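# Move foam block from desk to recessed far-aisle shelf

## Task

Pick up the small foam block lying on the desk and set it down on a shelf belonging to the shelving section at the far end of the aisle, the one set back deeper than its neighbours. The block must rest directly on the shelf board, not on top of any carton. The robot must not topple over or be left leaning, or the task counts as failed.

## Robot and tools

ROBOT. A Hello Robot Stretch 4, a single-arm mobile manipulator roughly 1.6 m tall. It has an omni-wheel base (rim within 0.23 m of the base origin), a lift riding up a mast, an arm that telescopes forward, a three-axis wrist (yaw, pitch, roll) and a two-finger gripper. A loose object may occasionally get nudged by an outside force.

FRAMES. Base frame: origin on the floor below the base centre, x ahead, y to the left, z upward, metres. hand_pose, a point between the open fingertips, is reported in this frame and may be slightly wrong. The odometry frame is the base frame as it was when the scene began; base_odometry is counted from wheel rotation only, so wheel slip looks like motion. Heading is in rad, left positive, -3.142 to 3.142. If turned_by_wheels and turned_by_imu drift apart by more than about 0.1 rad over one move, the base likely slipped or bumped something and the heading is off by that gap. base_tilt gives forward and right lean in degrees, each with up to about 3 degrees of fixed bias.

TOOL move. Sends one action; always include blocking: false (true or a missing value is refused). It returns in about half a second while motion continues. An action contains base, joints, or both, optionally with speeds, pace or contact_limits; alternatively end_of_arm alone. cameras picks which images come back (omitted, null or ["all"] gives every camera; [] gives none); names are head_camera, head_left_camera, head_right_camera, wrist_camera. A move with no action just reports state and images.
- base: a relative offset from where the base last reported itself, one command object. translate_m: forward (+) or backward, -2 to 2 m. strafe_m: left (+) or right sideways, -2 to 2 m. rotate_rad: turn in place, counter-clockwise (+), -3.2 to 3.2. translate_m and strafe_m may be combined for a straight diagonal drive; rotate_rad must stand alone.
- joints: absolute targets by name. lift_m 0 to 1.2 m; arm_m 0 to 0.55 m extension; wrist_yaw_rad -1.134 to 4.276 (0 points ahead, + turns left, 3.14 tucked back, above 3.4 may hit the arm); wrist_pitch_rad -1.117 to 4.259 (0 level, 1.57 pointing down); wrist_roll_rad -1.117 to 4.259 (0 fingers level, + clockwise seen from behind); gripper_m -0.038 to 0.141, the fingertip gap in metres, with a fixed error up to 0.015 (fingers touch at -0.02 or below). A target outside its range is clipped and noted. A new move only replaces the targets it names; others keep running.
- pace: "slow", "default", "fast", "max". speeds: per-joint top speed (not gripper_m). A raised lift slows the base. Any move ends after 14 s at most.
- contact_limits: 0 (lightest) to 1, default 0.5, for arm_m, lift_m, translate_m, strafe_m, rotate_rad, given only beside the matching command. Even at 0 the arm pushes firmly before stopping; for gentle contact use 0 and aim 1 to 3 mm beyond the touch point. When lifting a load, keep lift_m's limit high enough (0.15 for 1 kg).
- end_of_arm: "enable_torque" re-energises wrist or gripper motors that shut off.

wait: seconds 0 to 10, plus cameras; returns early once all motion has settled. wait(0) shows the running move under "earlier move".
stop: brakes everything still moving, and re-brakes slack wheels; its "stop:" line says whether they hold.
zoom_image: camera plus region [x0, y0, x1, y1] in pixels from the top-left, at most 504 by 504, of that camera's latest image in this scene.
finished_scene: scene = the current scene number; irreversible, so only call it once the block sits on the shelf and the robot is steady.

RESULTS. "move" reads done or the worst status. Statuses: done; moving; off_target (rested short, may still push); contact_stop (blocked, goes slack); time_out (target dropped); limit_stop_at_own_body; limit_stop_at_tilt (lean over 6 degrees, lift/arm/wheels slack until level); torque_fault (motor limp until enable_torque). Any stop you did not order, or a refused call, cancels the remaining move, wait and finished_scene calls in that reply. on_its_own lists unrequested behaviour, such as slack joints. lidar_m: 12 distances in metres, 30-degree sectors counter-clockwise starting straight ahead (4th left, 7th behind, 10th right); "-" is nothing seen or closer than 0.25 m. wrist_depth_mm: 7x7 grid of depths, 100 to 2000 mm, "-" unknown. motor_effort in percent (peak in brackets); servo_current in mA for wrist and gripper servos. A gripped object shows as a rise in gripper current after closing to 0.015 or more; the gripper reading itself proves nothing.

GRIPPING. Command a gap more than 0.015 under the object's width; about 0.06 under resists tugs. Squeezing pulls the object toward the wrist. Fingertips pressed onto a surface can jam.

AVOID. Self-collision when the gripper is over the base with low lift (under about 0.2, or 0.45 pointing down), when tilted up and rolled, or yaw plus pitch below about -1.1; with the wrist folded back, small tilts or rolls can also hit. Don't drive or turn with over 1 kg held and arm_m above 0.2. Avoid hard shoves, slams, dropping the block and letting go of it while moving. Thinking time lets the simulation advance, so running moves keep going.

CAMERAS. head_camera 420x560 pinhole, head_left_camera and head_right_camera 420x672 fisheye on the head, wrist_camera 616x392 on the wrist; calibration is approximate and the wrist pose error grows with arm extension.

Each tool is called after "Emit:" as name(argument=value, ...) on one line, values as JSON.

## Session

Emit:
move()

Scene clock: 0.00 s.
base_odometry: x=+0.000 y=+0.000 heading=+0.000
turned_by_wheels: +0.000
turned_by_imu: +0.000
base_tilt: forward=+0.3 right=+1.3
lidar_m: 2.07 2.07 2.46 1.38 1.39 1.68 2.12 2.13 1.58 1.40 1.41 2.39
base_status: not commanded
joint_positions: lift_m=+0.246 arm_m=+0.002 wrist_yaw_rad=+3.068 wrist_pitch_rad=+0.002 wrist_roll_rad=+0.000 gripper_m=+0.056
joint_status: not commanded
measured_speeds: all 0
motor_effort: lift_m=+20 arm_m=-4 wheel_0=+0 wheel_1=-1 wheel_2=+0
servo_current: wrist_yaw_rad=39 wrist_pitch_rad=46 wrist_roll_rad=26 gripper_m=39
hand_pose: x=-0.1080 y=+0.1084 z=+0.4236 quat_wxyz=(+0.037, -0.001, +0.000, +0.999) (m; base frame)
wrist_depth_mm: 135 139 - - - - - / 114 139 - - - - - / 117 140 - - - - - / 136 178 - - - - - / 1983 - - - - - - / 1430 1464 197 1255 1397 1537 1397 / 1025 878 1078 152 1042 1025 1098
pictures: head_camera, head_left_camera, head_right_camera, wrist_camera
camera_calibration:
wrist_camera: T_world_to_cam=[[0.121229, 0.991669, 0.0435412, -0.135586], [0.027947, 0.0404375, -0.998791, 0.474708], [-0.992231, 0.122299, -0.022812, 0.118862], [0, 0, 0, 1]] pos_world=[0.121109, 0.100724, 0.482749]

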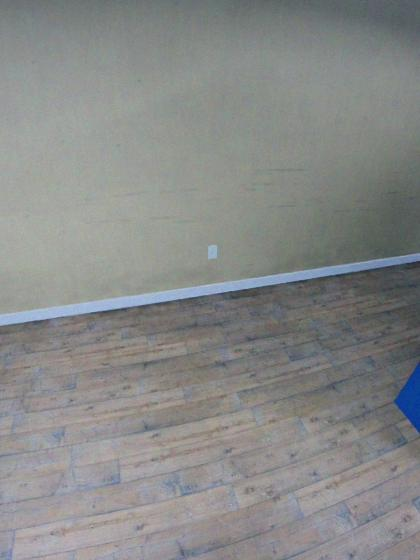

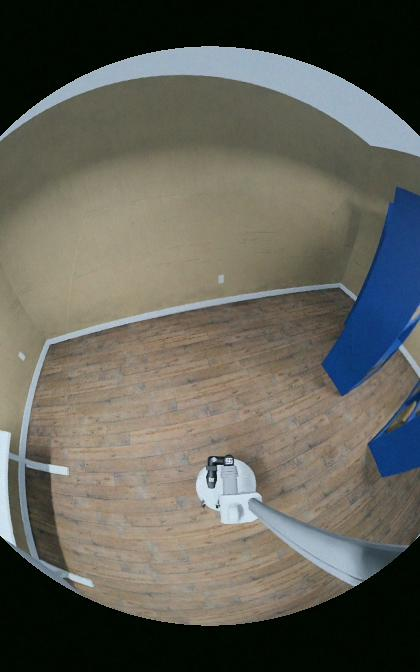

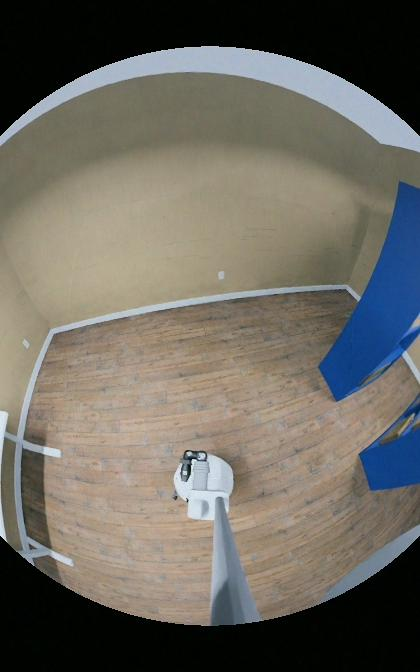

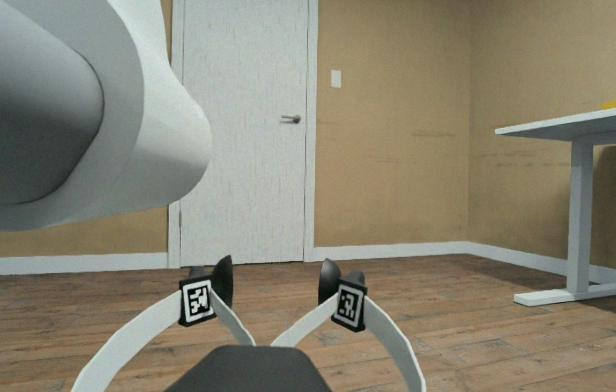

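Emit:
move(base={"rotate_rad": 1.82}, joints={"lift_m": 0.92, "wrist_yaw_rad": 0, "gripper_m": 0.14}, pace="fast", blocking=false, cameras=[])

Emit:
wait(seconds=2.0, cameras=[])

Emit:
move(joints={"wrist_pitch_rad": 0.5}, blocking=false, cameras=["head_camera","head_left_camera"])

Emit:
wait(seconds=0.8, cameras=["head_camera", "wrist_camera"])

Scene clock: 13.03 s.
move: moving
base_odometry: x=+0.000 y=+0.000 heading=+0.391
turned_by_wheels: +0.391
turned_by_imu: +0.384
base_tilt: forward=+0.4 right=+1.5
lidar_m: 2.08 2.25 1.40 1.37 1.55 2.15 2.12 2.36 1.42 1.41 1.51 2.11
base_status: rotate_rad moving
joint_positions: lift_m=+0.311 arm_m=+0.002 wrist_yaw_rad=+2.412 wrist_pitch_rad=+0.002 wrist_roll_rad=+0.000 gripper_m=+0.076
joint_status: lift_m moving; wrist_yaw_rad moving; gripper_m moving
measured_speeds: translate_m=-0.001 strafe_m=-0.001 rotate_rad=+1.487 lift_m=+0.248 arm_m=+0.000 wrist_yaw_rad=-1.811 wrist_pitch_rad=+0.000 wrist_roll_rad=+0.000
motor_effort: lift_m=+27(28) arm_m=-4(4) wheel_0=-8(9) wheel_1=-6(8) wheel_2=-10(10)
servo_current: wrist_yaw_rad=65(124) wrist_pitch_rad=46(59) wrist_roll_rad=26(33) gripper_m=72(91)
hand_pose: x=+0.0165 y=+0.2574 z=+0.4887 quat_wxyz=(+0.357, -0.001, +0.000, +0.934) (m; base frame)
wrist_depth_mm: - - - - - - - / - - - - - - - / - - - - - - - / - - - - - - - / - - - - - - - / 1576 1499 199 1708 191 1708 1576 / 1138 976 1182 149 1060 1160 1205
pictures: none
No camera images: "cameras" was empty.

Scene clock: 15.03 s.
earlier move: moving
base_odometry: x=+0.000 y=+0.000 heading=+1.820
turned_by_wheels: +1.429
turned_by_imu: +1.411
base_tilt: forward=+0.2 right=+1.3
lidar_m: 1.34 1.45 2.17 2.12 2.23 1.45 1.40 1.42 2.16 2.07 2.16 2.28
base_status: done
joint_positions: lift_m=+0.920 arm_m=+0.002 wrist_yaw_rad=+0.004 wrist_pitch_rad=+0.002 wrist_roll_rad=+0.000 gripper_m=+0.140
joint_status: lift_m moving; wrist_yaw_rad moving; the others done
measured_speeds: translate_m=+0.000 strafe_m=+0.000 rotate_rad=+0.000 lift_m=+0.002 arm_m=+0.000 wrist_yaw_rad=+0.000 wrist_pitch_rad=+0.000 wrist_roll_rad=+0.000
motor_effort: lift_m=+23(28) arm_m=-4(4) wheel_0=-1(10) wheel_1=+0(9) wheel_2=+1(11)
servo_current: wrist_yaw_rad=59(130) wrist_pitch_rad=33(59) wrist_roll_rad=26(33) gripper_m=46(111)
hand_pose: x=+0.4619 y=-0.0864 z=+1.0973 quat_wxyz=(+1.000, +0.000, +0.001, +0.002) (m; base frame)
wrist_depth_mm: - - - - - - - / - - - - - - - / - - - - - - - / - - - - - - - / - - - - - - - / - 187 172 - 201 - - / - - - - - - -
wait: 2.00 s; no rest
pictures: none
No camera images: "cameras" was empty.

Scene clock: 15.53 s.
move: moving
base_odometry: x=+0.000 y=+0.000 heading=+1.820
turned_by_wheels: +0.000
turned_by_imu: +0.000
base_tilt: forward=+0.3 right=+1.3
lidar_m: 1.36 1.45 2.19 2.12 2.23 1.43 1.40 1.42 2.15 2.08 2.16 2.28
base_status: not commanded
joint_positions: lift_m=+0.920 arm_m=+0.002 wrist_yaw_rad=+0.004 wrist_pitch_rad=+0.482 wrist_roll_rad=+0.000 gripper_m=+0.140
joint_status: lift_m moving; wrist_yaw_rad moving; wrist_pitch_rad moving
measured_speeds: translate_m=+0.000 strafe_m=+0.000 rotate_rad=+0.000 lift_m=+0.000 arm_m=+0.000 wrist_yaw_rad=+0.000 wrist_pitch_rad=+0.578 wrist_roll_rad=+0.000
motor_effort: lift_m=+23(25) arm_m=-4(4) wheel_0=-1(1) wheel_1=+0(1) wheel_2=+2(2)
servo_current: wrist_yaw_rad=46(59) wrist_pitch_rad=52(78) wrist_roll_rad=33(33) gripper_m=52(52)
hand_pose: x=+0.4291 y=-0.0865 z=+0.9643 quat_wxyz=(+0.971, +0.000, +0.238, +0.002) (m; base frame)
wrist_depth_mm: - - - - - - - / - - - - - - - / - - - - - - - / - - - - - - - / 1808 1863 1863 1863 1921 1921 1921 / 1499 190 1397 1576 203 1576 1576 / 1281 1255 1308 - 1308 1308 1366
pictures: head_camera, head_left_camera

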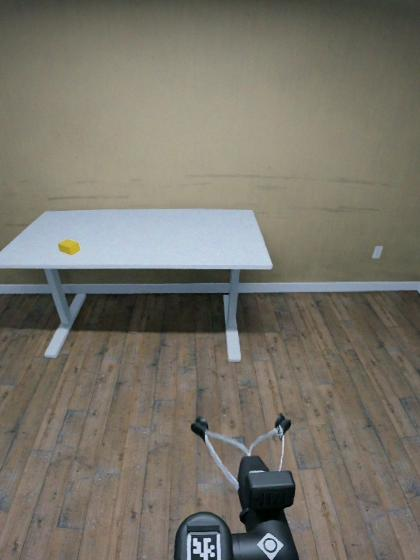

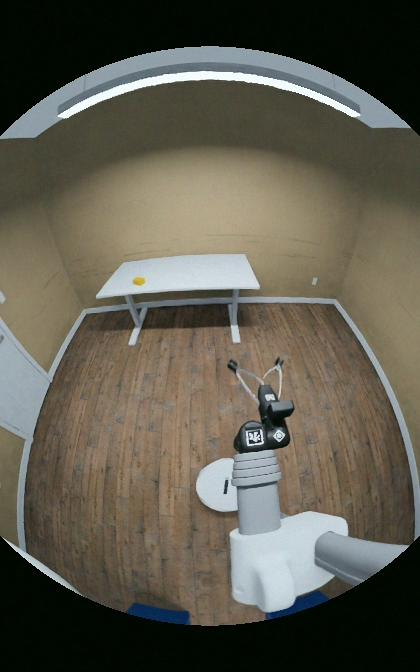

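Scene clock: 15.93 s.
earlier move: done
base_odometry: x=+0.000 y=+0.000 heading=+1.820
turned_by_wheels: +0.000
turned_by_imu: +0.000
base_tilt: forward=+0.3 right=+1.3
lidar_m: 1.37 1.44 2.21 2.09 2.22 1.45 1.40 1.43 2.17 2.08 2.15 2.28
base_status: not commanded
joint_positions: lift_m=+0.920 arm_m=+0.002 wrist_yaw_rad=+0.004 wrist_pitch_rad=+0.500 wrist_roll_rad=+0.000 gripper_m=+0.140
joint_status: all done
measured_speeds: all 0
motor_effort: lift_m=+24(25) arm_m=-4(4) wheel_0=-1(1) wheel_1=+0(1) wheel_2=+1(2)
servo_current: wrist_yaw_rad=26(59) wrist_pitch_rad=39(78) wrist_roll_rad=33(33) gripper_m=46(52)
hand_pose: x=+0.4266 y=-0.0865 z=+0.9597 quat_wxyz=(+0.969, +0.000, +0.247, +0.002) (m; base frame)
wrist_depth_mm: - - - - - - - / - - - - - - - / - - - - - - - / - - - - - - - / 1708 1756 1808 1808 1863 1863 1863 / 1430 191 1397 1537 203 1499 1537 / 1255 1229 1281 - 1281 1281 1308
wait: 0.40 of 0.8 s (the move ended)
pictures: head_camera, wrist_camera
camera_calibration:
wrist_camera: T_world_to_cam=[[-0.0178417, -0.99797, 0.0611368, -0.160155], [-0.498441, -0.0441288, -0.8658, 1.09279], [0.86674, -0.0459204, -0.496642, 0.332534], [0, 0, 0, 1]] pos_world=[0.253611, -0.0963362, 1.12107]

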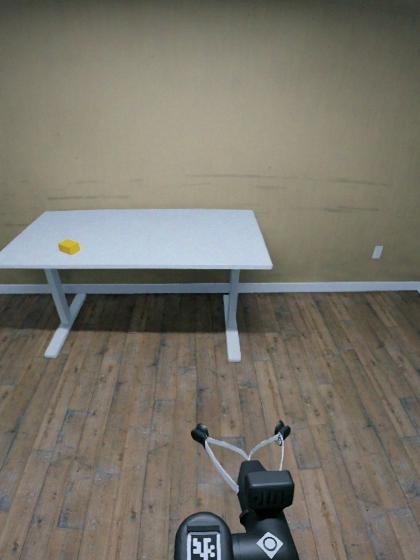

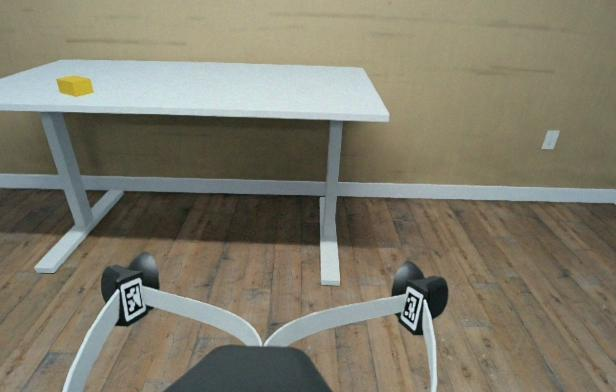

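Emit:
move(base={"translate_m": 0.7, "strafe_m": 0.79}, pace="fast", blocking=false, cameras=[])

Emit:
wait(seconds=4.5, cameras=["head_camera", "wrist_camera"])

Emit:
zoom_image(camera="wrist_camera", region=[200, 80, 400, 230])

Scene clock: 24.70 s.
move: moving
base_odometry: x=-0.038 y=+0.019 heading=+1.820
turned_by_wheels: +0.000
turned_by_imu: -0.001
base_tilt: forward=+0.2 right=+1.4
lidar_m: 1.34 1.39 2.18 2.07 2.20 1.48 1.44 1.46 2.21 2.10 2.20 1.40
base_status: translate_m moving; strafe_m moving
joint_positions: lift_m=+0.920 arm_m=+0.002 wrist_yaw_rad=+0.003 wrist_pitch_rad=+0.500 wrist_roll_rad=+0.000 gripper_m=+0.140
joint_status: not commanded
measured_speeds: translate_m=+0.108 strafe_m=+0.121 rotate_rad=+0.000 lift_m=+0.000 arm_m=+0.000 wrist_yaw_rad=+0.000 wrist_pitch_rad=+0.000 wrist_roll_rad=+0.000
motor_effort: lift_m=+24(24) arm_m=-4(4) wheel_0=-5(7) wheel_1=+9(11) wheel_2=-7(8)
servo_current: wrist_yaw_rad=33(46) wrist_pitch_rad=52(52) wrist_roll_rad=26(39) gripper_m=39(52)
hand_pose: x=+0.4266 y=-0.0866 z=+0.9597 quat_wxyz=(+0.969, +0.000, +0.247, +0.002) (m; base frame)
wrist_depth_mm: - - - - - - - / - - - - - - - / - - - - - - - / - - - - - - - / 1708 1756 1808 1863 1808 1921 1863 / 1430 196 1397 1537 203 1537 1537 / 1255 1229 1281 - 1255 1255 1336
pictures: none
No camera images: "cameras" was empty.

Scene clock: 28.40 s.
earlier move: done
base_odometry: x=-0.938 y=+0.484 heading=+1.820
turned_by_wheels: +0.000
turned_by_imu: +0.002
base_tilt: forward=+0.4 right=+1.4
lidar_m: 0.69 0.74 1.43 1.29 1.38 1.93 2.06 2.34 2.96 2.85 0.96 0.72
base_status: done
joint_positions: lift_m=+0.920 arm_m=+0.002 wrist_yaw_rad=+0.003 wrist_pitch_rad=+0.500 wrist_roll_rad=+0.000 gripper_m=+0.140
joint_status: not commanded
measured_speeds: all 0
motor_effort: lift_m=+23(24) arm_m=-4(4) wheel_0=-2(7) wheel_1=-2(12) wheel_2=+0(9)
servo_current: wrist_yaw_rad=33(46) wrist_pitch_rad=46(52) wrist_roll_rad=33(39) gripper_m=46(59)
hand_pose: x=+0.4266 y=-0.0866 z=+0.9597 quat_wxyz=(+0.969, +0.000, +0.247, +0.002) (m; base frame)
wrist_depth_mm: - - - - - - - / - - - - - - - / - - - - - - - / - - - - - - - / - - - - - - - / 1430 190 1205 1576 203 1464 1576 / 1255 1229 1229 - 1281 1281 1281
wait: 3.70 of 4.5 s (the move ended)
pictures: head_camera, wrist_camera
camera_calibration:
wrist_camera: T_world_to_cam=[[-0.0180585, -0.997965, 0.0611491, -0.160114], [-0.498566, -0.044025, -0.865733, 1.0927], [0.866663, -0.0461207, -0.496757, 0.33275], [0, 0, 0, 1]] pos_world=[0.253511, -0.0963358, 1.12108]

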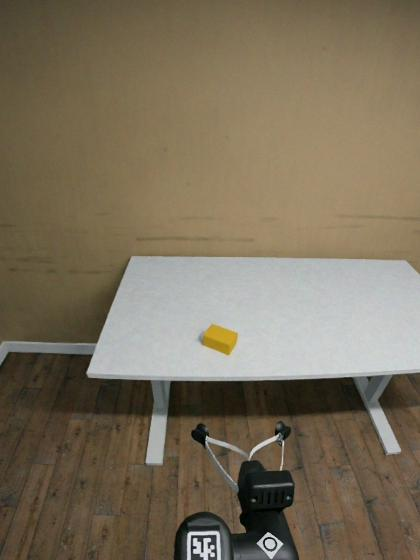

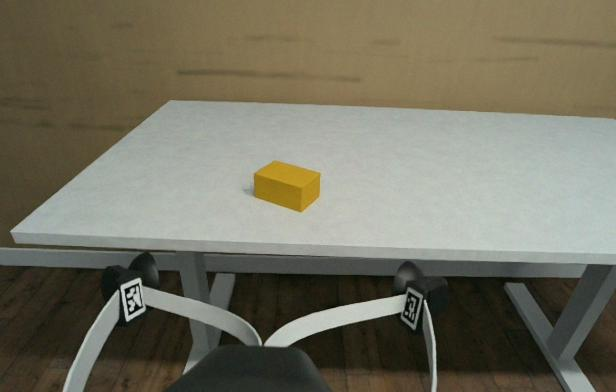

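Scaled by 2.520.

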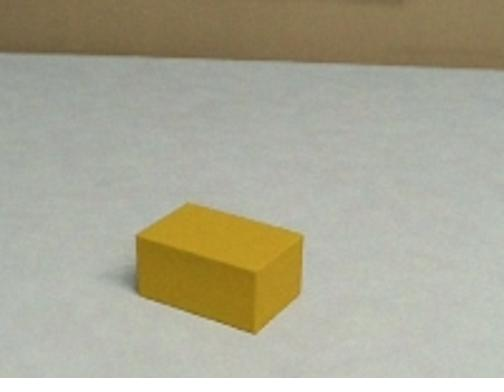

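Emit:
move(base={"translate_m": 0.13, "strafe_m": -0.32}, joints={"lift_m": 0.80, "wrist_yaw_rad": 1.07}, blocking=false, cameras=[])

Emit:
wait(seconds=2.5, cameras=["head_camera", "wrist_camera"])

Scene clock: 51.07 s.
move: moving
base_odometry: x=-0.912 y=+0.503 heading=+1.820
turned_by_wheels: +0.000
turned_by_imu: -0.001
base_tilt: forward=+0.3 right=+1.4
lidar_m: 0.68 0.73 1.44 1.32 1.43 2.00 2.10 2.31 2.96 2.82 0.96 0.70
base_status: translate_m moving; strafe_m moving
joint_positions: lift_m=+0.881 arm_m=+0.002 wrist_yaw_rad=+0.603 wrist_pitch_rad=+0.500 wrist_roll_rad=+0.000 gripper_m=+0.140
joint_status: lift_m moving; wrist_yaw_rad moving
measured_speeds: translate_m=+0.045 strafe_m=-0.117 rotate_rad=-0.006 lift_m=-0.149 arm_m=+0.000 wrist_yaw_rad=+1.806 wrist_pitch_rad=+0.000 wrist_roll_rad=+0.000
motor_effort: lift_m=+13(22) arm_m=-4(4) wheel_0=+9(10) wheel_1=-5(7) wheel_2=-4(7)
servo_current: wrist_yaw_rad=98(156) wrist_pitch_rad=39(52) wrist_roll_rad=26(33) gripper_m=46(52)
hand_pose: x=+0.4312 y=+0.0716 z=+0.9212 quat_wxyz=(+0.925, -0.073, +0.236, +0.288) (m; base frame)
wrist_depth_mm: - 1618 - - - - - / - - - - - - - / - - - - - - - / - - - - - 554 - / 1537 1756 1756 1661 - - - / 1397 196 1336 1499 198 1397 - / 1229 1205 1229 - 1255 1255 1255
pictures: none
No camera images: "cameras" was empty.

Scene clock: 53.20 s.
earlier move: done
base_odometry: x=-0.660 y=+0.689 heading=+1.820
turned_by_wheels: +0.000
turned_by_imu: -0.001
base_tilt: forward=+0.4 right=+1.4
lidar_m: 0.54 0.60 0.85 1.61 1.73 2.41 2.21 2.35 2.66 2.54 0.81 0.57
base_status: done
joint_positions: lift_m=+0.800 arm_m=+0.002 wrist_yaw_rad=+1.067 wrist_pitch_rad=+0.500 wrist_roll_rad=+0.000 gripper_m=+0.140
joint_status: all done
measured_speeds: all 0
motor_effort: lift_m=+15(22) arm_m=-4(4) wheel_0=+0(11) wheel_1=-1(8) wheel_2=-1(7)
servo_current: wrist_yaw_rad=46(156) wrist_pitch_rad=39(52) wrist_roll_rad=26(33) gripper_m=46(52)
hand_pose: x=+0.3720 y=+0.1794 z=+0.8404 quat_wxyz=(+0.834, -0.126, +0.213, +0.493) (m; base frame)
wrist_depth_mm: - - - 1863 - - - / - - - 1921 - - - / - - - - - 480 - / - - 1983 - 1863 439 427 / 1537 1576 1576 1618 1661 - - / 1281 191 1229 1397 200 1255 - / 1138 1098 1138 - 1138 1160 1118
wait: 2.13 of 2.5 s (the move ended)
pictures: head_camera, wrist_camera
camera_calibration:
wrist_camera: T_world_to_cam=[[0.863402, -0.500796, 0.0611502, -0.305466], [-0.203825, -0.457117, -0.865736, 0.938421], [0.461511, 0.735015, -0.49675, 0.343574], [0, 0, 0, 1]] pos_world=[0.29645, 0.0234596, 1.00178]

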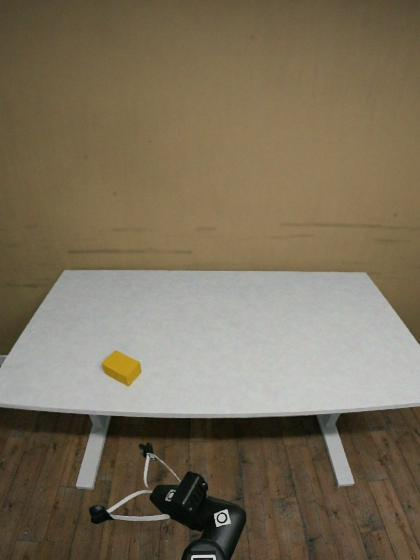

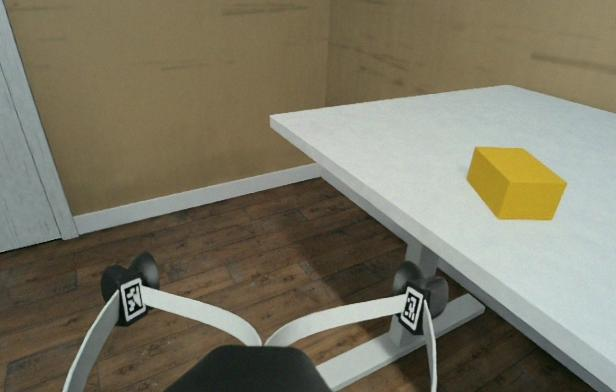

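Emit:
move(base={"strafe_m": -0.071}, joints={"lift_m": 0.768, "arm_m": 0.292}, blocking=false, cameras=[])

Emit:
wait(seconds=1.6, cameras=["head_camera", "wrist_camera"])

Scene clock: 68.93 s.
move: moving
base_odometry: x=-0.624 y=+0.698 heading=+1.820
turned_by_wheels: +0.000
turned_by_imu: -0.001
base_tilt: forward=+0.4 right=+1.4
lidar_m: 0.57 0.59 0.83 1.65 1.78 2.46 2.18 2.33 2.61 2.49 0.81 0.59
base_status: strafe_m moving
joint_positions: lift_m=+0.771 arm_m=+0.054 wrist_yaw_rad=+1.067 wrist_pitch_rad=+0.500 wrist_roll_rad=+0.000 gripper_m=+0.140
joint_status: lift_m moving; arm_m moving
measured_speeds: translate_m=-0.001 strafe_m=-0.142 rotate_rad=+0.004 lift_m=-0.047 arm_m=+0.198 wrist_yaw_rad=+0.000 wrist_pitch_rad=+0.000 wrist_roll_rad=+0.000
motor_effort: lift_m=+13(15) arm_m=+7(9) wheel_0=+8(10) wheel_1=-8(9) wheel_2=+1(2)
servo_current: wrist_yaw_rad=39(46) wrist_pitch_rad=39(52) wrist_roll_rad=33(33) gripper_m=46(52)
hand_pose: x=+0.4241 y=+0.1794 z=+0.8114 quat_wxyz=(+0.834, -0.126, +0.213, +0.493) (m; base frame)
wrist_depth_mm: - - - 1808 - - - / - - - - - - - / - - - - - 439 - / - 1808 1863 1983 - 413 - / 1499 1576 1537 1537 1537 - - / 1229 191 1205 1336 199 - - / 1098 1060 1138 - 1060 1098 1078
pictures: none
No camera images: "cameras" was empty.

Scene clock: 70.43 s.
earlier move: done
base_odometry: x=-0.591 y=+0.706 heading=+1.820
turned_by_wheels: +0.000
turned_by_imu: -0.001
base_tilt: forward=+0.4 right=+1.3
lidar_m: 0.55 0.64 0.81 1.71 1.81 2.48 2.21 2.31 2.58 2.46 0.81 0.58
base_status: done
joint_positions: lift_m=+0.768 arm_m=+0.292 wrist_yaw_rad=+1.067 wrist_pitch_rad=+0.500 wrist_roll_rad=+0.000 gripper_m=+0.140
joint_status: all done
measured_speeds: all 0
motor_effort: lift_m=+14(16) arm_m=+7(10) wheel_0=+1(10) wheel_1=-1(9) wheel_2=+0(2)
servo_current: wrist_yaw_rad=46(46) wrist_pitch_rad=39(52) wrist_roll_rad=20(39) gripper_m=46(52)
hand_pose: x=+0.6614 y=+0.1794 z=+0.8084 quat_wxyz=(+0.834, -0.126, +0.213, +0.493) (m; base frame)
wrist_depth_mm: - - - - - - - / - - - - - - - / - - - 375 - - - / - - 327 327 - - - / 1499 1537 - - - - - / 1255 190 172 - 195 - - / 1098 1060 - - - - -
wait: 1.50 of 1.6 s (the move ended)
pictures: head_camera, wrist_camera
camera_calibration:
wrist_camera: T_world_to_cam=[[0.863485, -0.500652, 0.0611572, -0.553523], [-0.203776, -0.457206, -0.865701, 0.969664], [0.461377, 0.735058, -0.496811, 0.194207], [0, 0, 0, 1]] pos_world=[0.58595, 0.0234594, 0.969775]

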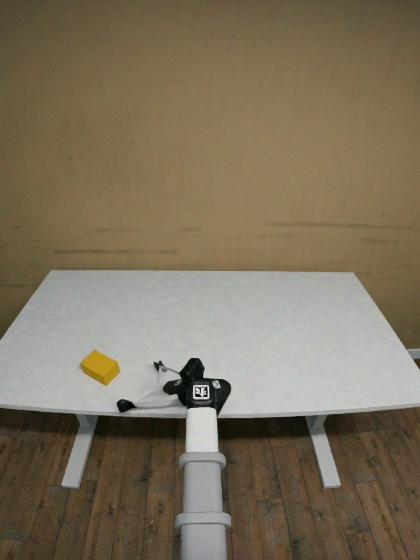

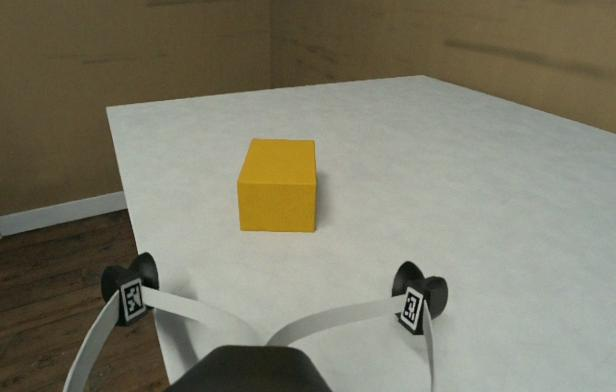

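Emit:
move(base={"translate_m": 0.082, "strafe_m": 0.149}, contact_limits={"translate_m": 0.2, "strafe_m": 0.2}, blocking=false, cameras=[])

Emit:
wait(seconds=2, cameras=["wrist_camera"])

"contact_limits": translate_m and strafe_m are given together and make one move, which takes one limit: state it under one of them only
Scene clock: 89.03 s.
base_odometry: x=-0.591 y=+0.706 heading=+1.820
turned_by_wheels: +0.000
turned_by_imu: -0.001
base_tilt: forward=+0.5 right=+1.4
lidar_m: 0.55 0.62 0.84 1.69 1.79 2.46 2.19 2.31 2.58 2.47 0.78 0.58
base_status: done
joint_positions: lift_m=+0.768 arm_m=+0.292 wrist_yaw_rad=+1.067 wrist_pitch_rad=+0.500 wrist_roll_rad=+0.000 gripper_m=+0.140
joint_status: all done
measured_speeds: all 0
motor_effort: lift_m=+14(16) arm_m=+7(10) wheel_0=+1(10) wheel_1=-1(9) wheel_2=+0(2)
servo_current: wrist_yaw_rad=33(46) wrist_pitch_rad=39(52) wrist_roll_rad=26(39) gripper_m=39(52)
hand_pose: x=+0.6614 y=+0.1794 z=+0.8084 quat_wxyz=(+0.834, -0.126, +0.213, +0.493) (m; base frame)
wrist_depth_mm: - - - - - - - / - - - - - - - / - - - 375 - - - / - - 327 327 - - - / 1464 1537 - - - - - / 1229 190 172 - 196 - - / 1098 1060 - - - - -
pictures: none

not run: a call was refused earlier in this reply.

Emit:
move(base={"translate_m": 0.082, "strafe_m": 0.149}, blocking=false, cameras=[])

Emit:
wait(seconds=2, cameras=["wrist_camera"])

Scene clock: 98.30 s.
move: moving
base_odometry: x=-0.623 y=+0.714 heading=+1.819
turned_by_wheels: +0.000
turned_by_imu: -0.001
base_tilt: forward=+0.5 right=+1.5
lidar_m: 0.55 0.57 0.79 1.66 1.78 2.46 2.21 2.35 2.59 2.52 0.76 0.58
base_status: translate_m moving; strafe_m moving
joint_positions: lift_m=+0.768 arm_m=+0.292 wrist_yaw_rad=+1.067 wrist_pitch_rad=+0.500 wrist_roll_rad=+0.000 gripper_m=+0.140
joint_status: not commanded
measured_speeds: translate_m=+0.060 strafe_m=+0.110 rotate_rad=-0.002 lift_m=+0.000 arm_m=+0.000 wrist_yaw_rad=+0.000 wrist_pitch_rad=+0.000 wrist_roll_rad=+0.000
motor_effort: lift_m=+14(14) arm_m=+7(7) wheel_0=-7(8) wheel_1=+8(8) wheel_2=-4(7)
servo_current: wrist_yaw_rad=33(46) wrist_pitch_rad=52(52) wrist_roll_rad=33(33) gripper_m=33(52)
hand_pose: x=+0.6614 y=+0.1794 z=+0.8084 quat_wxyz=(+0.834, -0.126, +0.213, +0.493) (m; base frame)
wrist_depth_mm: - - - - - - - / - - - - - - - / - - - - - - - / - - 300 300 - - - / 1499 1464 - - - - - / 1229 191 172 - 195 - - / 1078 1060 - - - - -
pictures: none
No camera images: "cameras" was empty.

Scene clock: 99.73 s.
earlier move: done
base_odometry: x=-0.756 y=+0.749 heading=+1.819
turned_by_wheels: +0.000
turned_by_imu: +0.000
base_tilt: forward=+0.4 right=+1.3
lidar_m: 0.49 0.50 0.73 1.57 1.63 2.26 2.28 2.44 2.73 2.62 0.68 0.51
base_status: done
joint_positions: lift_m=+0.768 arm_m=+0.292 wrist_yaw_rad=+1.067 wrist_pitch_rad=+0.500 wrist_roll_rad=+0.000 gripper_m=+0.140
joint_status: not commanded
measured_speeds: all 0
motor_effort: lift_m=+14(14) arm_m=+7(7) wheel_0=-3(8) wheel_1=-1(10) wheel_2=-2(7)
servo_current: wrist_yaw_rad=46(46) wrist_pitch_rad=46(52) wrist_roll_rad=33(33) gripper_m=46(52)
hand_pose: x=+0.6615 y=+0.1794 z=+0.8084 quat_wxyz=(+0.834, -0.126, +0.213, +0.493) (m; base frame)
wrist_depth_mm: - - - 1618 - - - / - - - 1708 - - - / - - - - - - - / - - - - - - - / 1397 - 234 226 - - - / - 187 193 195 195 - - / - - 168 136 - - -
wait: 1.43 of 2 s (the move ended)
pictures: wrist_camera
camera_calibration:
wrist_camera: T_world_to_cam=[[0.863485, -0.500652, 0.0611572, -0.553523], [-0.203776, -0.457206, -0.865701, 0.969664], [0.461377, 0.735058, -0.496811, 0.194207], [0, 0, 0, 1]] pos_world=[0.58595, 0.0234594, 0.969775]

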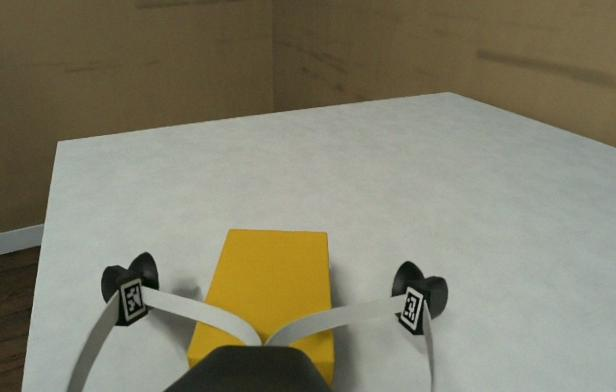

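Emit:
move(base={"translate_m": -0.011, "strafe_m": -0.019}, blocking=false, cameras=[])

Emit:
wait(seconds=0.7, cameras=[])

Emit:
move(joints={"gripper_m": 0.027}, blocking=false, cameras=["wrist_camera"])

Emit:
wait(seconds=2, cameras=["wrist_camera"])

Emit:
move(joints={"lift_m": 0.95}, blocking=false, cameras=[])

Emit:
wait(seconds=0.7, cameras=["wrist_camera"])

Scene clock: 111.00 s.
move: moving
base_odometry: x=-0.736 y=+0.743 heading=+1.819
turned_by_wheels: +0.000
turned_by_imu: +0.000
base_tilt: forward=+0.1 right=+1.3
lidar_m: 0.50 0.56 0.76 1.56 1.66 2.31 2.29 2.45 2.71 2.59 0.70 0.50
base_status: translate_m moving; strafe_m moving
joint_positions: lift_m=+0.768 arm_m=+0.292 wrist_yaw_rad=+1.067 wrist_pitch_rad=+0.500 wrist_roll_rad=+0.000 gripper_m=+0.140
joint_status: not commanded
measured_speeds: translate_m=-0.012 strafe_m=-0.021 rotate_rad=-0.004 lift_m=+0.000 arm_m=+0.000 wrist_yaw_rad=+0.000 wrist_pitch_rad=+0.000 wrist_roll_rad=+0.000
motor_effort: lift_m=+14(14) arm_m=+7(7) wheel_0=+3(6) wheel_1=+1(10) wheel_2=+2(5)
servo_current: wrist_yaw_rad=39(46) wrist_pitch_rad=46(46) wrist_roll_rad=26(33) gripper_m=52(52)
hand_pose: x=+0.6615 y=+0.1794 z=+0.8084 quat_wxyz=(+0.834, -0.126, +0.213, +0.493) (m; base frame)
wrist_depth_mm: - - - - - - - / - - - - - - - / - - - - - - - / - - - - - - - / 1430 - 233 235 - - - / 1255 187 193 194 195 - - / - - - - - - -
pictures: none
No camera images: "cameras" was empty.

Scene clock: 111.37 s.
earlier move: done
base_odometry: x=-0.735 y=+0.743 heading=+1.819
turned_by_wheels: +0.000
turned_by_imu: +0.000
base_tilt: forward=+0.3 right=+1.3
lidar_m: 0.48 0.54 0.73 1.57 1.67 2.32 2.28 2.41 2.71 2.60 0.66 0.50
base_status: done
joint_positions: lift_m=+0.768 arm_m=+0.292 wrist_yaw_rad=+1.067 wrist_pitch_rad=+0.500 wrist_roll_rad=+0.000 gripper_m=+0.140
joint_status: not commanded
measured_speeds: all 0
motor_effort: lift_m=+14(15) arm_m=+7(7) wheel_0=+2(6) wheel_1=+1(10) wheel_2=+0(5)
servo_current: wrist_yaw_rad=33(46) wrist_pitch_rad=39(52) wrist_roll_rad=26(33) gripper_m=46(52)
hand_pose: x=+0.6615 y=+0.1794 z=+0.8084 quat_wxyz=(+0.834, -0.126, +0.213, +0.493) (m; base frame)
wrist_depth_mm: - - - - - - - / - - - - - - - / - - - - - - - / - - - - - - - / 1464 - 233 235 - - - / 1229 187 193 193 195 - - / - - - - - - -
wait: 0.37 of 0.7 s (the move ended)
pictures: none
No camera images: "cameras" was empty.

Scene clock: 111.87 s.
move: moving
base_odometry: x=-0.735 y=+0.743 heading=+1.819
turned_by_wheels: +0.000
turned_by_imu: +0.000
base_tilt: forward=+0.3 right=+1.5
lidar_m: 0.49 0.53 0.74 1.57 1.65 2.33 2.27 2.43 2.72 2.60 0.70 0.52
base_status: not commanded
joint_positions: lift_m=+0.768 arm_m=+0.292 wrist_yaw_rad=+1.067 wrist_pitch_rad=+0.500 wrist_roll_rad=+0.000 gripper_m=+0.128
joint_status: gripper_m moving
measured_speeds: all 0
motor_effort: lift_m=+14(14) arm_m=+7(7) wheel_0=+2(2) wheel_1=+1(1) wheel_2=+0(0)
servo_current: wrist_yaw_rad=33(46) wrist_pitch_rad=39(52) wrist_roll_rad=33(33) gripper_m=78(98)
hand_pose: x=+0.6615 y=+0.1794 z=+0.8084 quat_wxyz=(+0.834, -0.126, +0.213, +0.493) (m; base frame)
wrist_depth_mm: - - - - - - - / - - - - - - - / - - - - - - - / - - - - - - - / 1430 - 233 236 - - - / 1229 188 193 195 195 - - / 1042 - - - - - -
pictures: wrist_camera
camera_calibration:
wrist_camera: T_world_to_cam=[[0.863485, -0.500652, 0.0611572, -0.553523], [-0.203776, -0.457206, -0.865701, 0.969664], [0.461377, 0.735058, -0.496811, 0.194207], [0, 0, 0, 1]] pos_world=[0.58595, 0.0234594, 0.969775]

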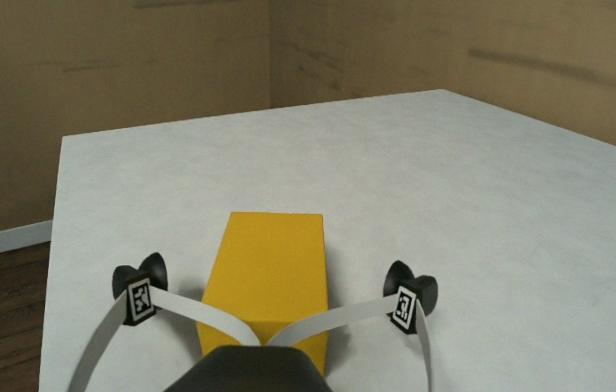

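Scene clock: 113.43 s.
earlier move: done
base_odometry: x=-0.735 y=+0.743 heading=+1.819
turned_by_wheels: +0.000
turned_by_imu: +0.000
base_tilt: forward=+0.5 right=+1.4
lidar_m: 0.51 0.51 0.73 1.57 1.66 2.31 2.27 2.42 2.71 2.60 0.70 0.53
base_status: not commanded
joint_positions: lift_m=+0.768 arm_m=+0.292 wrist_yaw_rad=+1.067 wrist_pitch_rad=+0.500 wrist_roll_rad=+0.000 gripper_m=+0.028
joint_status: all done
measured_speeds: all 0
motor_effort: lift_m=+14(15) arm_m=+7(7) wheel_0=+2(2) wheel_1=+1(1) wheel_2=+0(0)
servo_current: wrist_yaw_rad=39(46) wrist_pitch_rad=39(52) wrist_roll_rad=20(39) gripper_m=111(221)
hand_pose: x=+0.6615 y=+0.1794 z=+0.8084 quat_wxyz=(+0.834, -0.126, +0.213, +0.493) (m; base frame)
wrist_depth_mm: - - - 1618 - - - / - - - 1756 - - - / - - - - - - - / - - - - - - - / 1430 - 216 224 - - - / 1229 174 185 186 183 - - / 1042 - - 142 - - -
wait: 1.57 of 2 s (the move ended)
pictures: wrist_camera
camera_calibration:
wrist_camera: T_world_to_cam=[[0.863485, -0.500652, 0.0611572, -0.553523], [-0.203776, -0.457206, -0.865701, 0.969664], [0.461377, 0.735058, -0.496811, 0.194207], [0, 0, 0, 1]] pos_world=[0.58595, 0.0234594, 0.969775]

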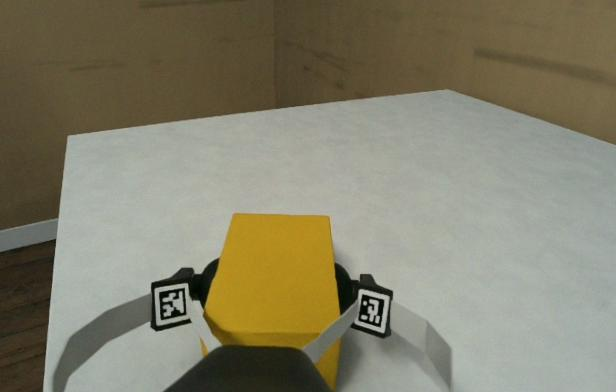

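Scene clock: 113.93 s.
move: moving
base_odometry: x=-0.735 y=+0.743 heading=+1.819
turned_by_wheels: +0.000
turned_by_imu: +0.000
base_tilt: forward=+0.4 right=+1.2
lidar_m: 0.50 0.53 0.72 1.54 1.65 2.30 2.28 2.43 2.70 2.60 0.70 0.53
base_status: not commanded
joint_positions: lift_m=+0.807 arm_m=+0.292 wrist_yaw_rad=+1.067 wrist_pitch_rad=+0.500 wrist_roll_rad=+0.000 gripper_m=+0.028
joint_status: lift_m moving
measured_speeds: translate_m=+0.000 strafe_m=+0.000 rotate_rad=+0.000 lift_m=+0.149 arm_m=+0.000 wrist_yaw_rad=+0.000 wrist_pitch_rad=+0.000 wrist_roll_rad=+0.000
motor_effort: lift_m=+26(26) arm_m=+7(7) wheel_0=+2(2) wheel_1=+1(1) wheel_2=+0(0)
servo_current: wrist_yaw_rad=33(46) wrist_pitch_rad=52(52) wrist_roll_rad=33(33) gripper_m=104(111)
hand_pose: x=+0.6614 y=+0.1794 z=+0.8468 quat_wxyz=(+0.834, -0.126, +0.213, +0.493) (m; base frame)
wrist_depth_mm: - - - 1618 - - - / - - - 1756 - - - / - - - - - - - / - - - - - - - / 1499 - 216 225 - - - / 1281 174 185 187 183 - - / 1098 - - 142 - - -
pictures: none
No camera images: "cameras" was empty.

Scene clock: 114.63 s.
earlier move: moving
base_odometry: x=-0.735 y=+0.743 heading=+1.819
turned_by_wheels: +0.000
turned_by_imu: +0.000
base_tilt: forward=+0.4 right=+1.2
lidar_m: 0.50 0.54 0.74 1.56 1.67 2.30 2.28 2.41 2.71 2.58 0.69 0.51
base_status: not commanded
joint_positions: lift_m=+0.932 arm_m=+0.292 wrist_yaw_rad=+1.067 wrist_pitch_rad=+0.500 wrist_roll_rad=+0.000 gripper_m=+0.028
joint_status: lift_m moving
measured_speeds: translate_m=+0.000 strafe_m=+0.000 rotate_rad=+0.000 lift_m=+0.109 arm_m=+0.000 wrist_yaw_rad=+0.000 wrist_pitch_rad=+0.000 wrist_roll_rad=+0.000
motor_effort: lift_m=+25(28) arm_m=+6(7) wheel_0=+2(2) wheel_1=+1(1) wheel_2=+0(0)
servo_current: wrist_yaw_rad=33(46) wrist_pitch_rad=39(52) wrist_roll_rad=26(33) gripper_m=104(111)
hand_pose: x=+0.6615 y=+0.1794 z=+0.9716 quat_wxyz=(+0.834, -0.126, +0.213, +0.493) (m; base frame)
wrist_depth_mm: - - - 1661 - - - / - - - 1756 - - - / - - - 1921 - - - / - - - 258 - - - / 1618 - 216 224 - - - / 1464 174 185 186 183 - - / 1255 - - 142 - - -
wait: 0.70 s; no rest
pictures: wrist_camera
camera_calibration:
wrist_camera: T_world_to_cam=[[0.863499, -0.500634, 0.0611092, -0.563458], [-0.203872, -0.457303, -0.865627, 1.11092], [0.461308, 0.73501, -0.496946, 0.275481], [0, 0, 0, 1]] pos_world=[0.58595, 0.0234593, 1.13298]

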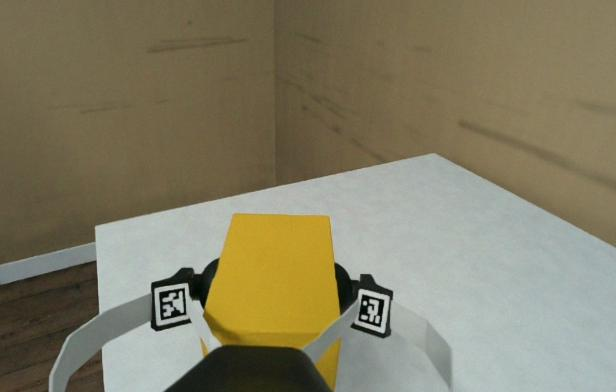

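Emit:
move(base={"translate_m": -1.1, "strafe_m": -0.48}, joints={"arm_m": 0.0}, pace="fast", blocking=false, cameras=[])

Emit:
wait(seconds=6, cameras=[])

Emit:
move(base={"rotate_rad": -3.13}, joints={"wrist_yaw_rad": 0.0}, pace="fast", blocking=false, cameras=[])

Emit:
wait(seconds=6, cameras=["head_camera","wrist_camera","head_left_camera"])

Scene clock: 136.60 s.
earlier move: done
move: moving
base_odometry: x=-0.708 y=+0.708 heading=+1.819
turned_by_wheels: +0.000
turned_by_imu: -0.001
base_tilt: forward=+0.5 right=+1.5
lidar_m: 0.52 0.57 0.80 1.59 1.68 2.30 2.23 2.39 2.71 2.57 0.76 0.54
base_status: translate_m moving; strafe_m moving
joint_positions: lift_m=+0.950 arm_m=+0.214 wrist_yaw_rad=+1.067 wrist_pitch_rad=+0.500 wrist_roll_rad=+0.000 gripper_m=+0.028
joint_status: arm_m moving; the others done
joint sent to its limit — arm_m, lower limit.
measured_speeds: translate_m=-0.156 strafe_m=-0.066 rotate_rad=+0.000 lift_m=+0.000 arm_m=-0.297 wrist_yaw_rad=+0.000 wrist_pitch_rad=+0.000 wrist_roll_rad=+0.000
motor_effort: lift_m=+24(24) arm_m=-8(9) wheel_0=-3(4) wheel_1=-8(9) wheel_2=+11(11)
servo_current: wrist_yaw_rad=39(46) wrist_pitch_rad=33(46) wrist_roll_rad=26(33) gripper_m=98(104)
hand_pose: x=+0.5833 y=+0.1794 z=+0.9896 quat_wxyz=(+0.834, -0.126, +0.213, +0.493) (m; base frame)
wrist_depth_mm: - - - 1661 - - - / - - - 1863 - - - / - - - 1921 - - - / - - - - - - - / - 1708 214 224 - - - / 1464 180 185 186 183 - - / 1255 1255 1255 142 - - -
pictures: none
No camera images: "cameras" was empty.

Scene clock: 140.67 s.
earlier move: done
base_odometry: x=+0.001 y=-0.206 heading=+1.819
turned_by_wheels: +0.000
turned_by_imu: -0.002
base_tilt: forward=+0.3 right=+1.2
lidar_m: 1.56 1.64 2.14 2.07 2.18 1.23 1.24 1.22 2.22 2.13 2.22 2.50
base_status: done
joint_positions: lift_m=+0.950 arm_m=+0.002 wrist_yaw_rad=+1.067 wrist_pitch_rad=+0.500 wrist_roll_rad=+0.000 gripper_m=+0.028
joint_status: all done
joint sent to its limit — arm_m, lower limit.
measured_speeds: all 0
motor_effort: lift_m=+23(24) arm_m=-6(10) wheel_0=-2(5) wheel_1=+2(10) wheel_2=-3(11)
servo_current: wrist_yaw_rad=46(52) wrist_pitch_rad=46(59) wrist_roll_rad=33(39) gripper_m=98(111)
hand_pose: x=+0.3721 y=+0.1794 z=+0.9896 quat_wxyz=(+0.834, -0.126, +0.213, +0.493) (m; base frame)
wrist_depth_mm: - - - - - - - / - - - - - - - / - - - - - - - / - - - - - - - / 1756 1808 244 224 1863 1921 1921 / 1499 180 185 186 186 1537 1576 / 1255 1255 1308 142 1308 1281 1397
wait: 4.07 of 6 s (the move ended)
pictures: none
No camera images: "cameras" was empty.

Scene clock: 141.17 s.
move: moving
base_odometry: x=+0.001 y=-0.205 heading=+1.591
turned_by_wheels: -0.229
turned_by_imu: -0.225
base_tilt: forward=+0.5 right=+1.3
lidar_m: 1.57 1.56 1.91 2.06 2.10 1.34 1.23 1.22 1.38 2.13 2.11 2.50
base_status: rotate_rad moving
joint_positions: lift_m=+0.950 arm_m=+0.002 wrist_yaw_rad=+0.418 wrist_pitch_rad=+0.500 wrist_roll_rad=+0.000 gripper_m=+0.028
joint_status: wrist_yaw_rad moving
measured_speeds: translate_m=-0.002 strafe_m=+0.000 rotate_rad=-0.871 lift_m=+0.000 arm_m=+0.000 wrist_yaw_rad=-1.794 wrist_pitch_rad=+0.000 wrist_roll_rad=+0.000
motor_effort: lift_m=+23(23) arm_m=-6(6) wheel_0=+6(7) wheel_1=+6(7) wheel_2=+6(8)
servo_current: wrist_yaw_rad=104(143) wrist_pitch_rad=33(59) wrist_roll_rad=26(33) gripper_m=98(104)
hand_pose: x=+0.4402 y=+0.0229 z=+0.9896 quat_wxyz=(+0.948, -0.051, +0.242, +0.201) (m; base frame)
wrist_depth_mm: - - - - - - - / - - - - - - - / - - - - - - - / - - - - - - - / 1756 1808 244 224 1863 1921 1921 / 1464 182 185 187 185 1576 1576 / 1255 1229 1281 142 1308 1255 1366
pictures: none
No camera images: "cameras" was empty.

Scene clock: 143.73 s.
earlier move: done
base_odometry: x=+0.001 y=-0.206 heading=-1.310
turned_by_wheels: -2.901
turned_by_imu: -2.865
base_tilt: forward=+0.3 right=+1.5
lidar_m: 1.23 1.25 2.21 2.14 2.26 1.65 1.61 1.66 2.13 2.05 2.19 1.20
base_status: done
joint_positions: lift_m=+0.950 arm_m=+0.002 wrist_yaw_rad=+0.003 wrist_pitch_rad=+0.500 wrist_roll_rad=+0.000 gripper_m=+0.028
joint_status: all done
measured_speeds: all 0
motor_effort: lift_m=+23(23) arm_m=-6(6) wheel_0=+2(7) wheel_1=+1(9) wheel_2=+3(8)
servo_current: wrist_yaw_rad=39(143) wrist_pitch_rad=46(59) wrist_roll_rad=26(33) gripper_m=104(117)
hand_pose: x=+0.4268 y=-0.0866 z=+0.9897 quat_wxyz=(+0.969, +0.000, +0.247, +0.002) (m; base frame)
wrist_depth_mm: - - - - - - - / - - - - 1366 - - / - - - - 1281 - - / - - 1921 - - - - / 1808 - 233 224 - 1863 1983 / 1464 173 185 187 183 1576 1537 / 1255 1255 1281 142 1281 1281 1366
wait: 2.57 of 6 s (the move ended)
pictures: head_camera, head_left_camera, wrist_camera
camera_calibration:
wrist_camera: T_world_to_cam=[[-0.0180424, -0.997965, 0.0611567, -0.161956], [-0.49876, -0.0440293, -0.865621, 1.11874], [0.866552, -0.0461204, -0.496951, 0.347644], [0, 0, 0, 1]] pos_world=[0.253811, -0.0963358, 1.15108]

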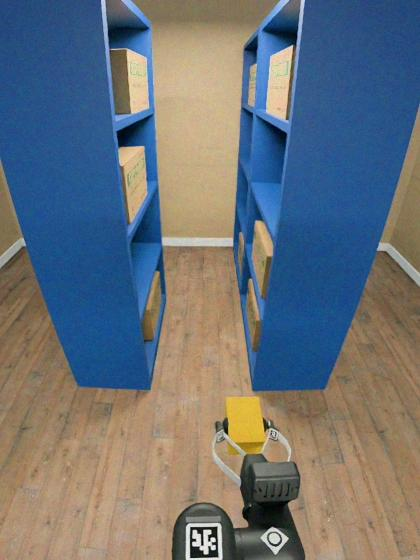

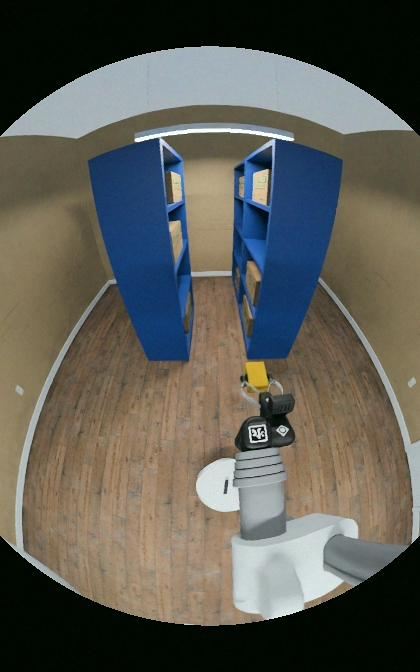

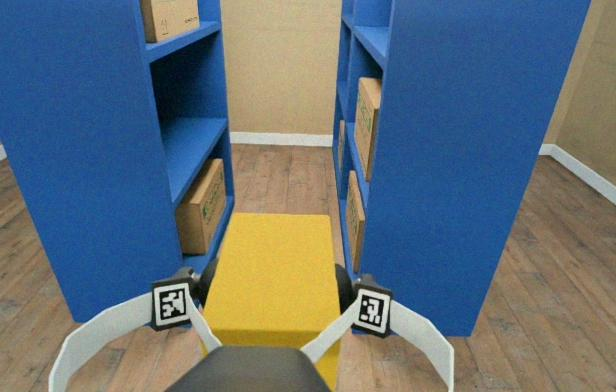

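Emit:
move(base={"translate_m": 1.35, "strafe_m": -0.015}, joints={"lift_m": 1.03}, pace="fast", blocking=false, cameras=[])

Emit:
wait(seconds=6, cameras=["head_camera"])

Scene clock: 156.40 s.
move: moving
base_odometry: x=+0.011 y=-0.245 heading=-1.310
turned_by_wheels: +0.000
turned_by_imu: -0.001
base_tilt: forward=+0.5 right=+1.3
lidar_m: 1.16 1.17 2.21 2.13 2.23 1.69 1.64 1.71 2.11 2.08 2.17 1.19
base_status: translate_m moving; strafe_m moving
joint_positions: lift_m=+1.009 arm_m=+0.002 wrist_yaw_rad=+0.003 wrist_pitch_rad=+0.500 wrist_roll_rad=+0.000 gripper_m=+0.028
joint_status: lift_m moving
measured_speeds: translate_m=+0.155 strafe_m=-0.002 rotate_rad=+0.005 lift_m=+0.152 arm_m=+0.000 wrist_yaw_rad=+0.000 wrist_pitch_rad=+0.000 wrist_roll_rad=+0.000
motor_effort: lift_m=+26(27) arm_m=-6(6) wheel_0=+5(7) wheel_1=+5(7) wheel_2=-8(9)
servo_current: wrist_yaw_rad=39(52) wrist_pitch_rad=46(52) wrist_roll_rad=26(26) gripper_m=104(104)
hand_pose: x=+0.4267 y=-0.0866 z=+1.0489 quat_wxyz=(+0.969, +0.000, +0.247, +0.002) (m; base frame)
wrist_depth_mm: - - - - - - - / - - - - 1182 - - / - - - - 1281 - - / - - 1921 - - - - / 1756 - 244 224 - - 1983 / 1499 174 184 187 183 1618 1618 / 1336 1308 1308 142 1336 1336 1430
pictures: none
No camera images: "cameras" was empty.

Scene clock: 160.97 s.
earlier move: done
base_odometry: x=+0.334 y=-1.514 heading=-1.310
turned_by_wheels: +0.000
turned_by_imu: -0.002
base_tilt: forward=+0.4 right=+1.4
lidar_m: 1.31 0.40 0.30 0.28 0.29 3.13 3.83 2.88 0.29 0.25 0.28 0.42
base_status: done
joint_positions: lift_m=+1.030 arm_m=+0.002 wrist_yaw_rad=+0.003 wrist_pitch_rad=+0.500 wrist_roll_rad=+0.000 gripper_m=+0.028
joint_status: all done
measured_speeds: all 0
motor_effort: lift_m=+23(27) arm_m=-6(6) wheel_0=+3(8) wheel_1=+1(7) wheel_2=+2(12)
servo_current: wrist_yaw_rad=33(52) wrist_pitch_rad=39(52) wrist_roll_rad=26(33) gripper_m=98(111)
hand_pose: x=+0.4267 y=-0.0866 z=+1.0696 quat_wxyz=(+0.969, +0.000, +0.247, +0.002) (m; base frame)
wrist_depth_mm: - - - - 1336 496 - / 512 1464 - - 1397 - - / - 1618 - - 1537 - - / 544 1756 - - 1430 569 - / - 1863 222 224 699 - - / - 179 185 186 185 - - / - 1336 1366 142 842 - -
wait: 4.57 of 6 s (the move ended)
pictures: head_camera

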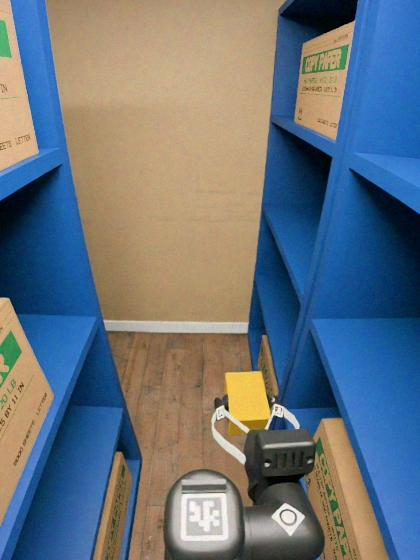

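Emit:
move(base={"translate_m": 1.06, "strafe_m": 0.012}, pace="fast", blocking=false, cameras=[])

Emit:
wait(seconds=6, cameras=["head_left_camera","head_camera"])

Scene clock: 166.83 s.
move: moving
base_odometry: x=+0.345 y=-1.550 heading=-1.310
turned_by_wheels: +0.000
turned_by_imu: -0.001
base_tilt: forward=+0.3 right=+1.4
lidar_m: 1.30 0.40 0.30 0.27 0.30 3.12 3.52 3.17 0.27 0.25 0.28 0.40
base_status: translate_m moving; strafe_m moving
joint_positions: lift_m=+1.030 arm_m=+0.002 wrist_yaw_rad=+0.003 wrist_pitch_rad=+0.500 wrist_roll_rad=+0.000 gripper_m=+0.028
joint_status: not commanded
measured_speeds: translate_m=+0.146 strafe_m=+0.002 rotate_rad=-0.002 lift_m=+0.000 arm_m=+0.000 wrist_yaw_rad=+0.000 wrist_pitch_rad=+0.000 wrist_roll_rad=+0.000
motor_effort: lift_m=+23(24) arm_m=-6(6) wheel_0=+5(7) wheel_1=+5(6) wheel_2=-9(9)
servo_current: wrist_yaw_rad=39(39) wrist_pitch_rad=39(46) wrist_roll_rad=26(33) gripper_m=104(104)
hand_pose: x=+0.4267 y=-0.0866 z=+1.0696 quat_wxyz=(+0.969, +0.000, +0.247, +0.002) (m; base frame)
wrist_depth_mm: - - - - 1308 473 - / - - - - 1397 488 - / - 1537 - - 1499 - - / 530 1756 - - 1336 - - / - 1808 222 224 661 - - / - 178 185 187 184 - - / - 1336 1336 142 798 - -
pictures: none
No camera images: "cameras" was empty.

Scene clock: 170.83 s.
earlier move: done
base_odometry: x=+0.620 y=-2.535 heading=-1.310
turned_by_wheels: +0.000
turned_by_imu: -0.001
base_tilt: forward=+0.3 right=+1.4
lidar_m: 0.64 0.68 0.71 0.69 0.34 0.39 1.20 0.44 0.32 0.29 0.31 0.46
base_status: done
joint_positions: lift_m=+1.030 arm_m=+0.002 wrist_yaw_rad=+0.003 wrist_pitch_rad=+0.500 wrist_roll_rad=+0.000 gripper_m=+0.028
joint_status: not commanded
measured_speeds: all 0
motor_effort: lift_m=+23(24) arm_m=-6(6) wheel_0=+2(8) wheel_1=+0(8) wheel_2=+1(12)
servo_current: wrist_yaw_rad=39(52) wrist_pitch_rad=39(59) wrist_roll_rad=26(33) gripper_m=98(117)
hand_pose: x=+0.4267 y=-0.0866 z=+1.0696 quat_wxyz=(+0.969, +0.000, +0.247, +0.002) (m; base frame)
wrist_depth_mm: 394 387 387 382 384 377 370 / 421 418 418 415 410 407 366 / 455 452 449 445 442 439 389 / - - 473 469 473 462 415 / - - 214 224 - 477 397 / - 174 185 186 183 508 373 / - - - 142 - 569 569
wait: 4.00 of 6 s (the move ended)
pictures: head_camera, head_left_camera

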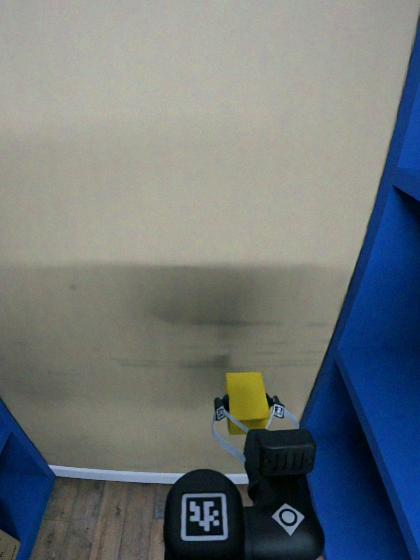

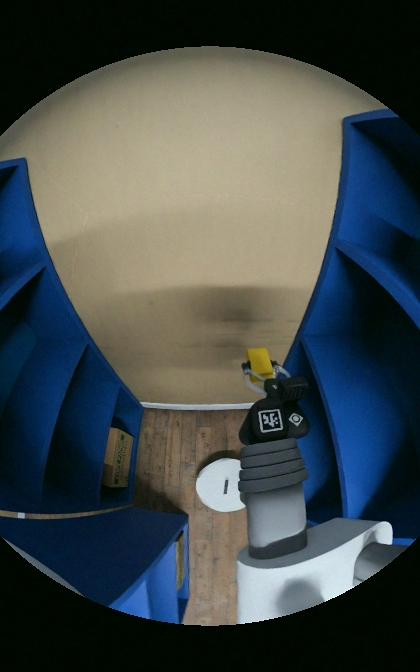

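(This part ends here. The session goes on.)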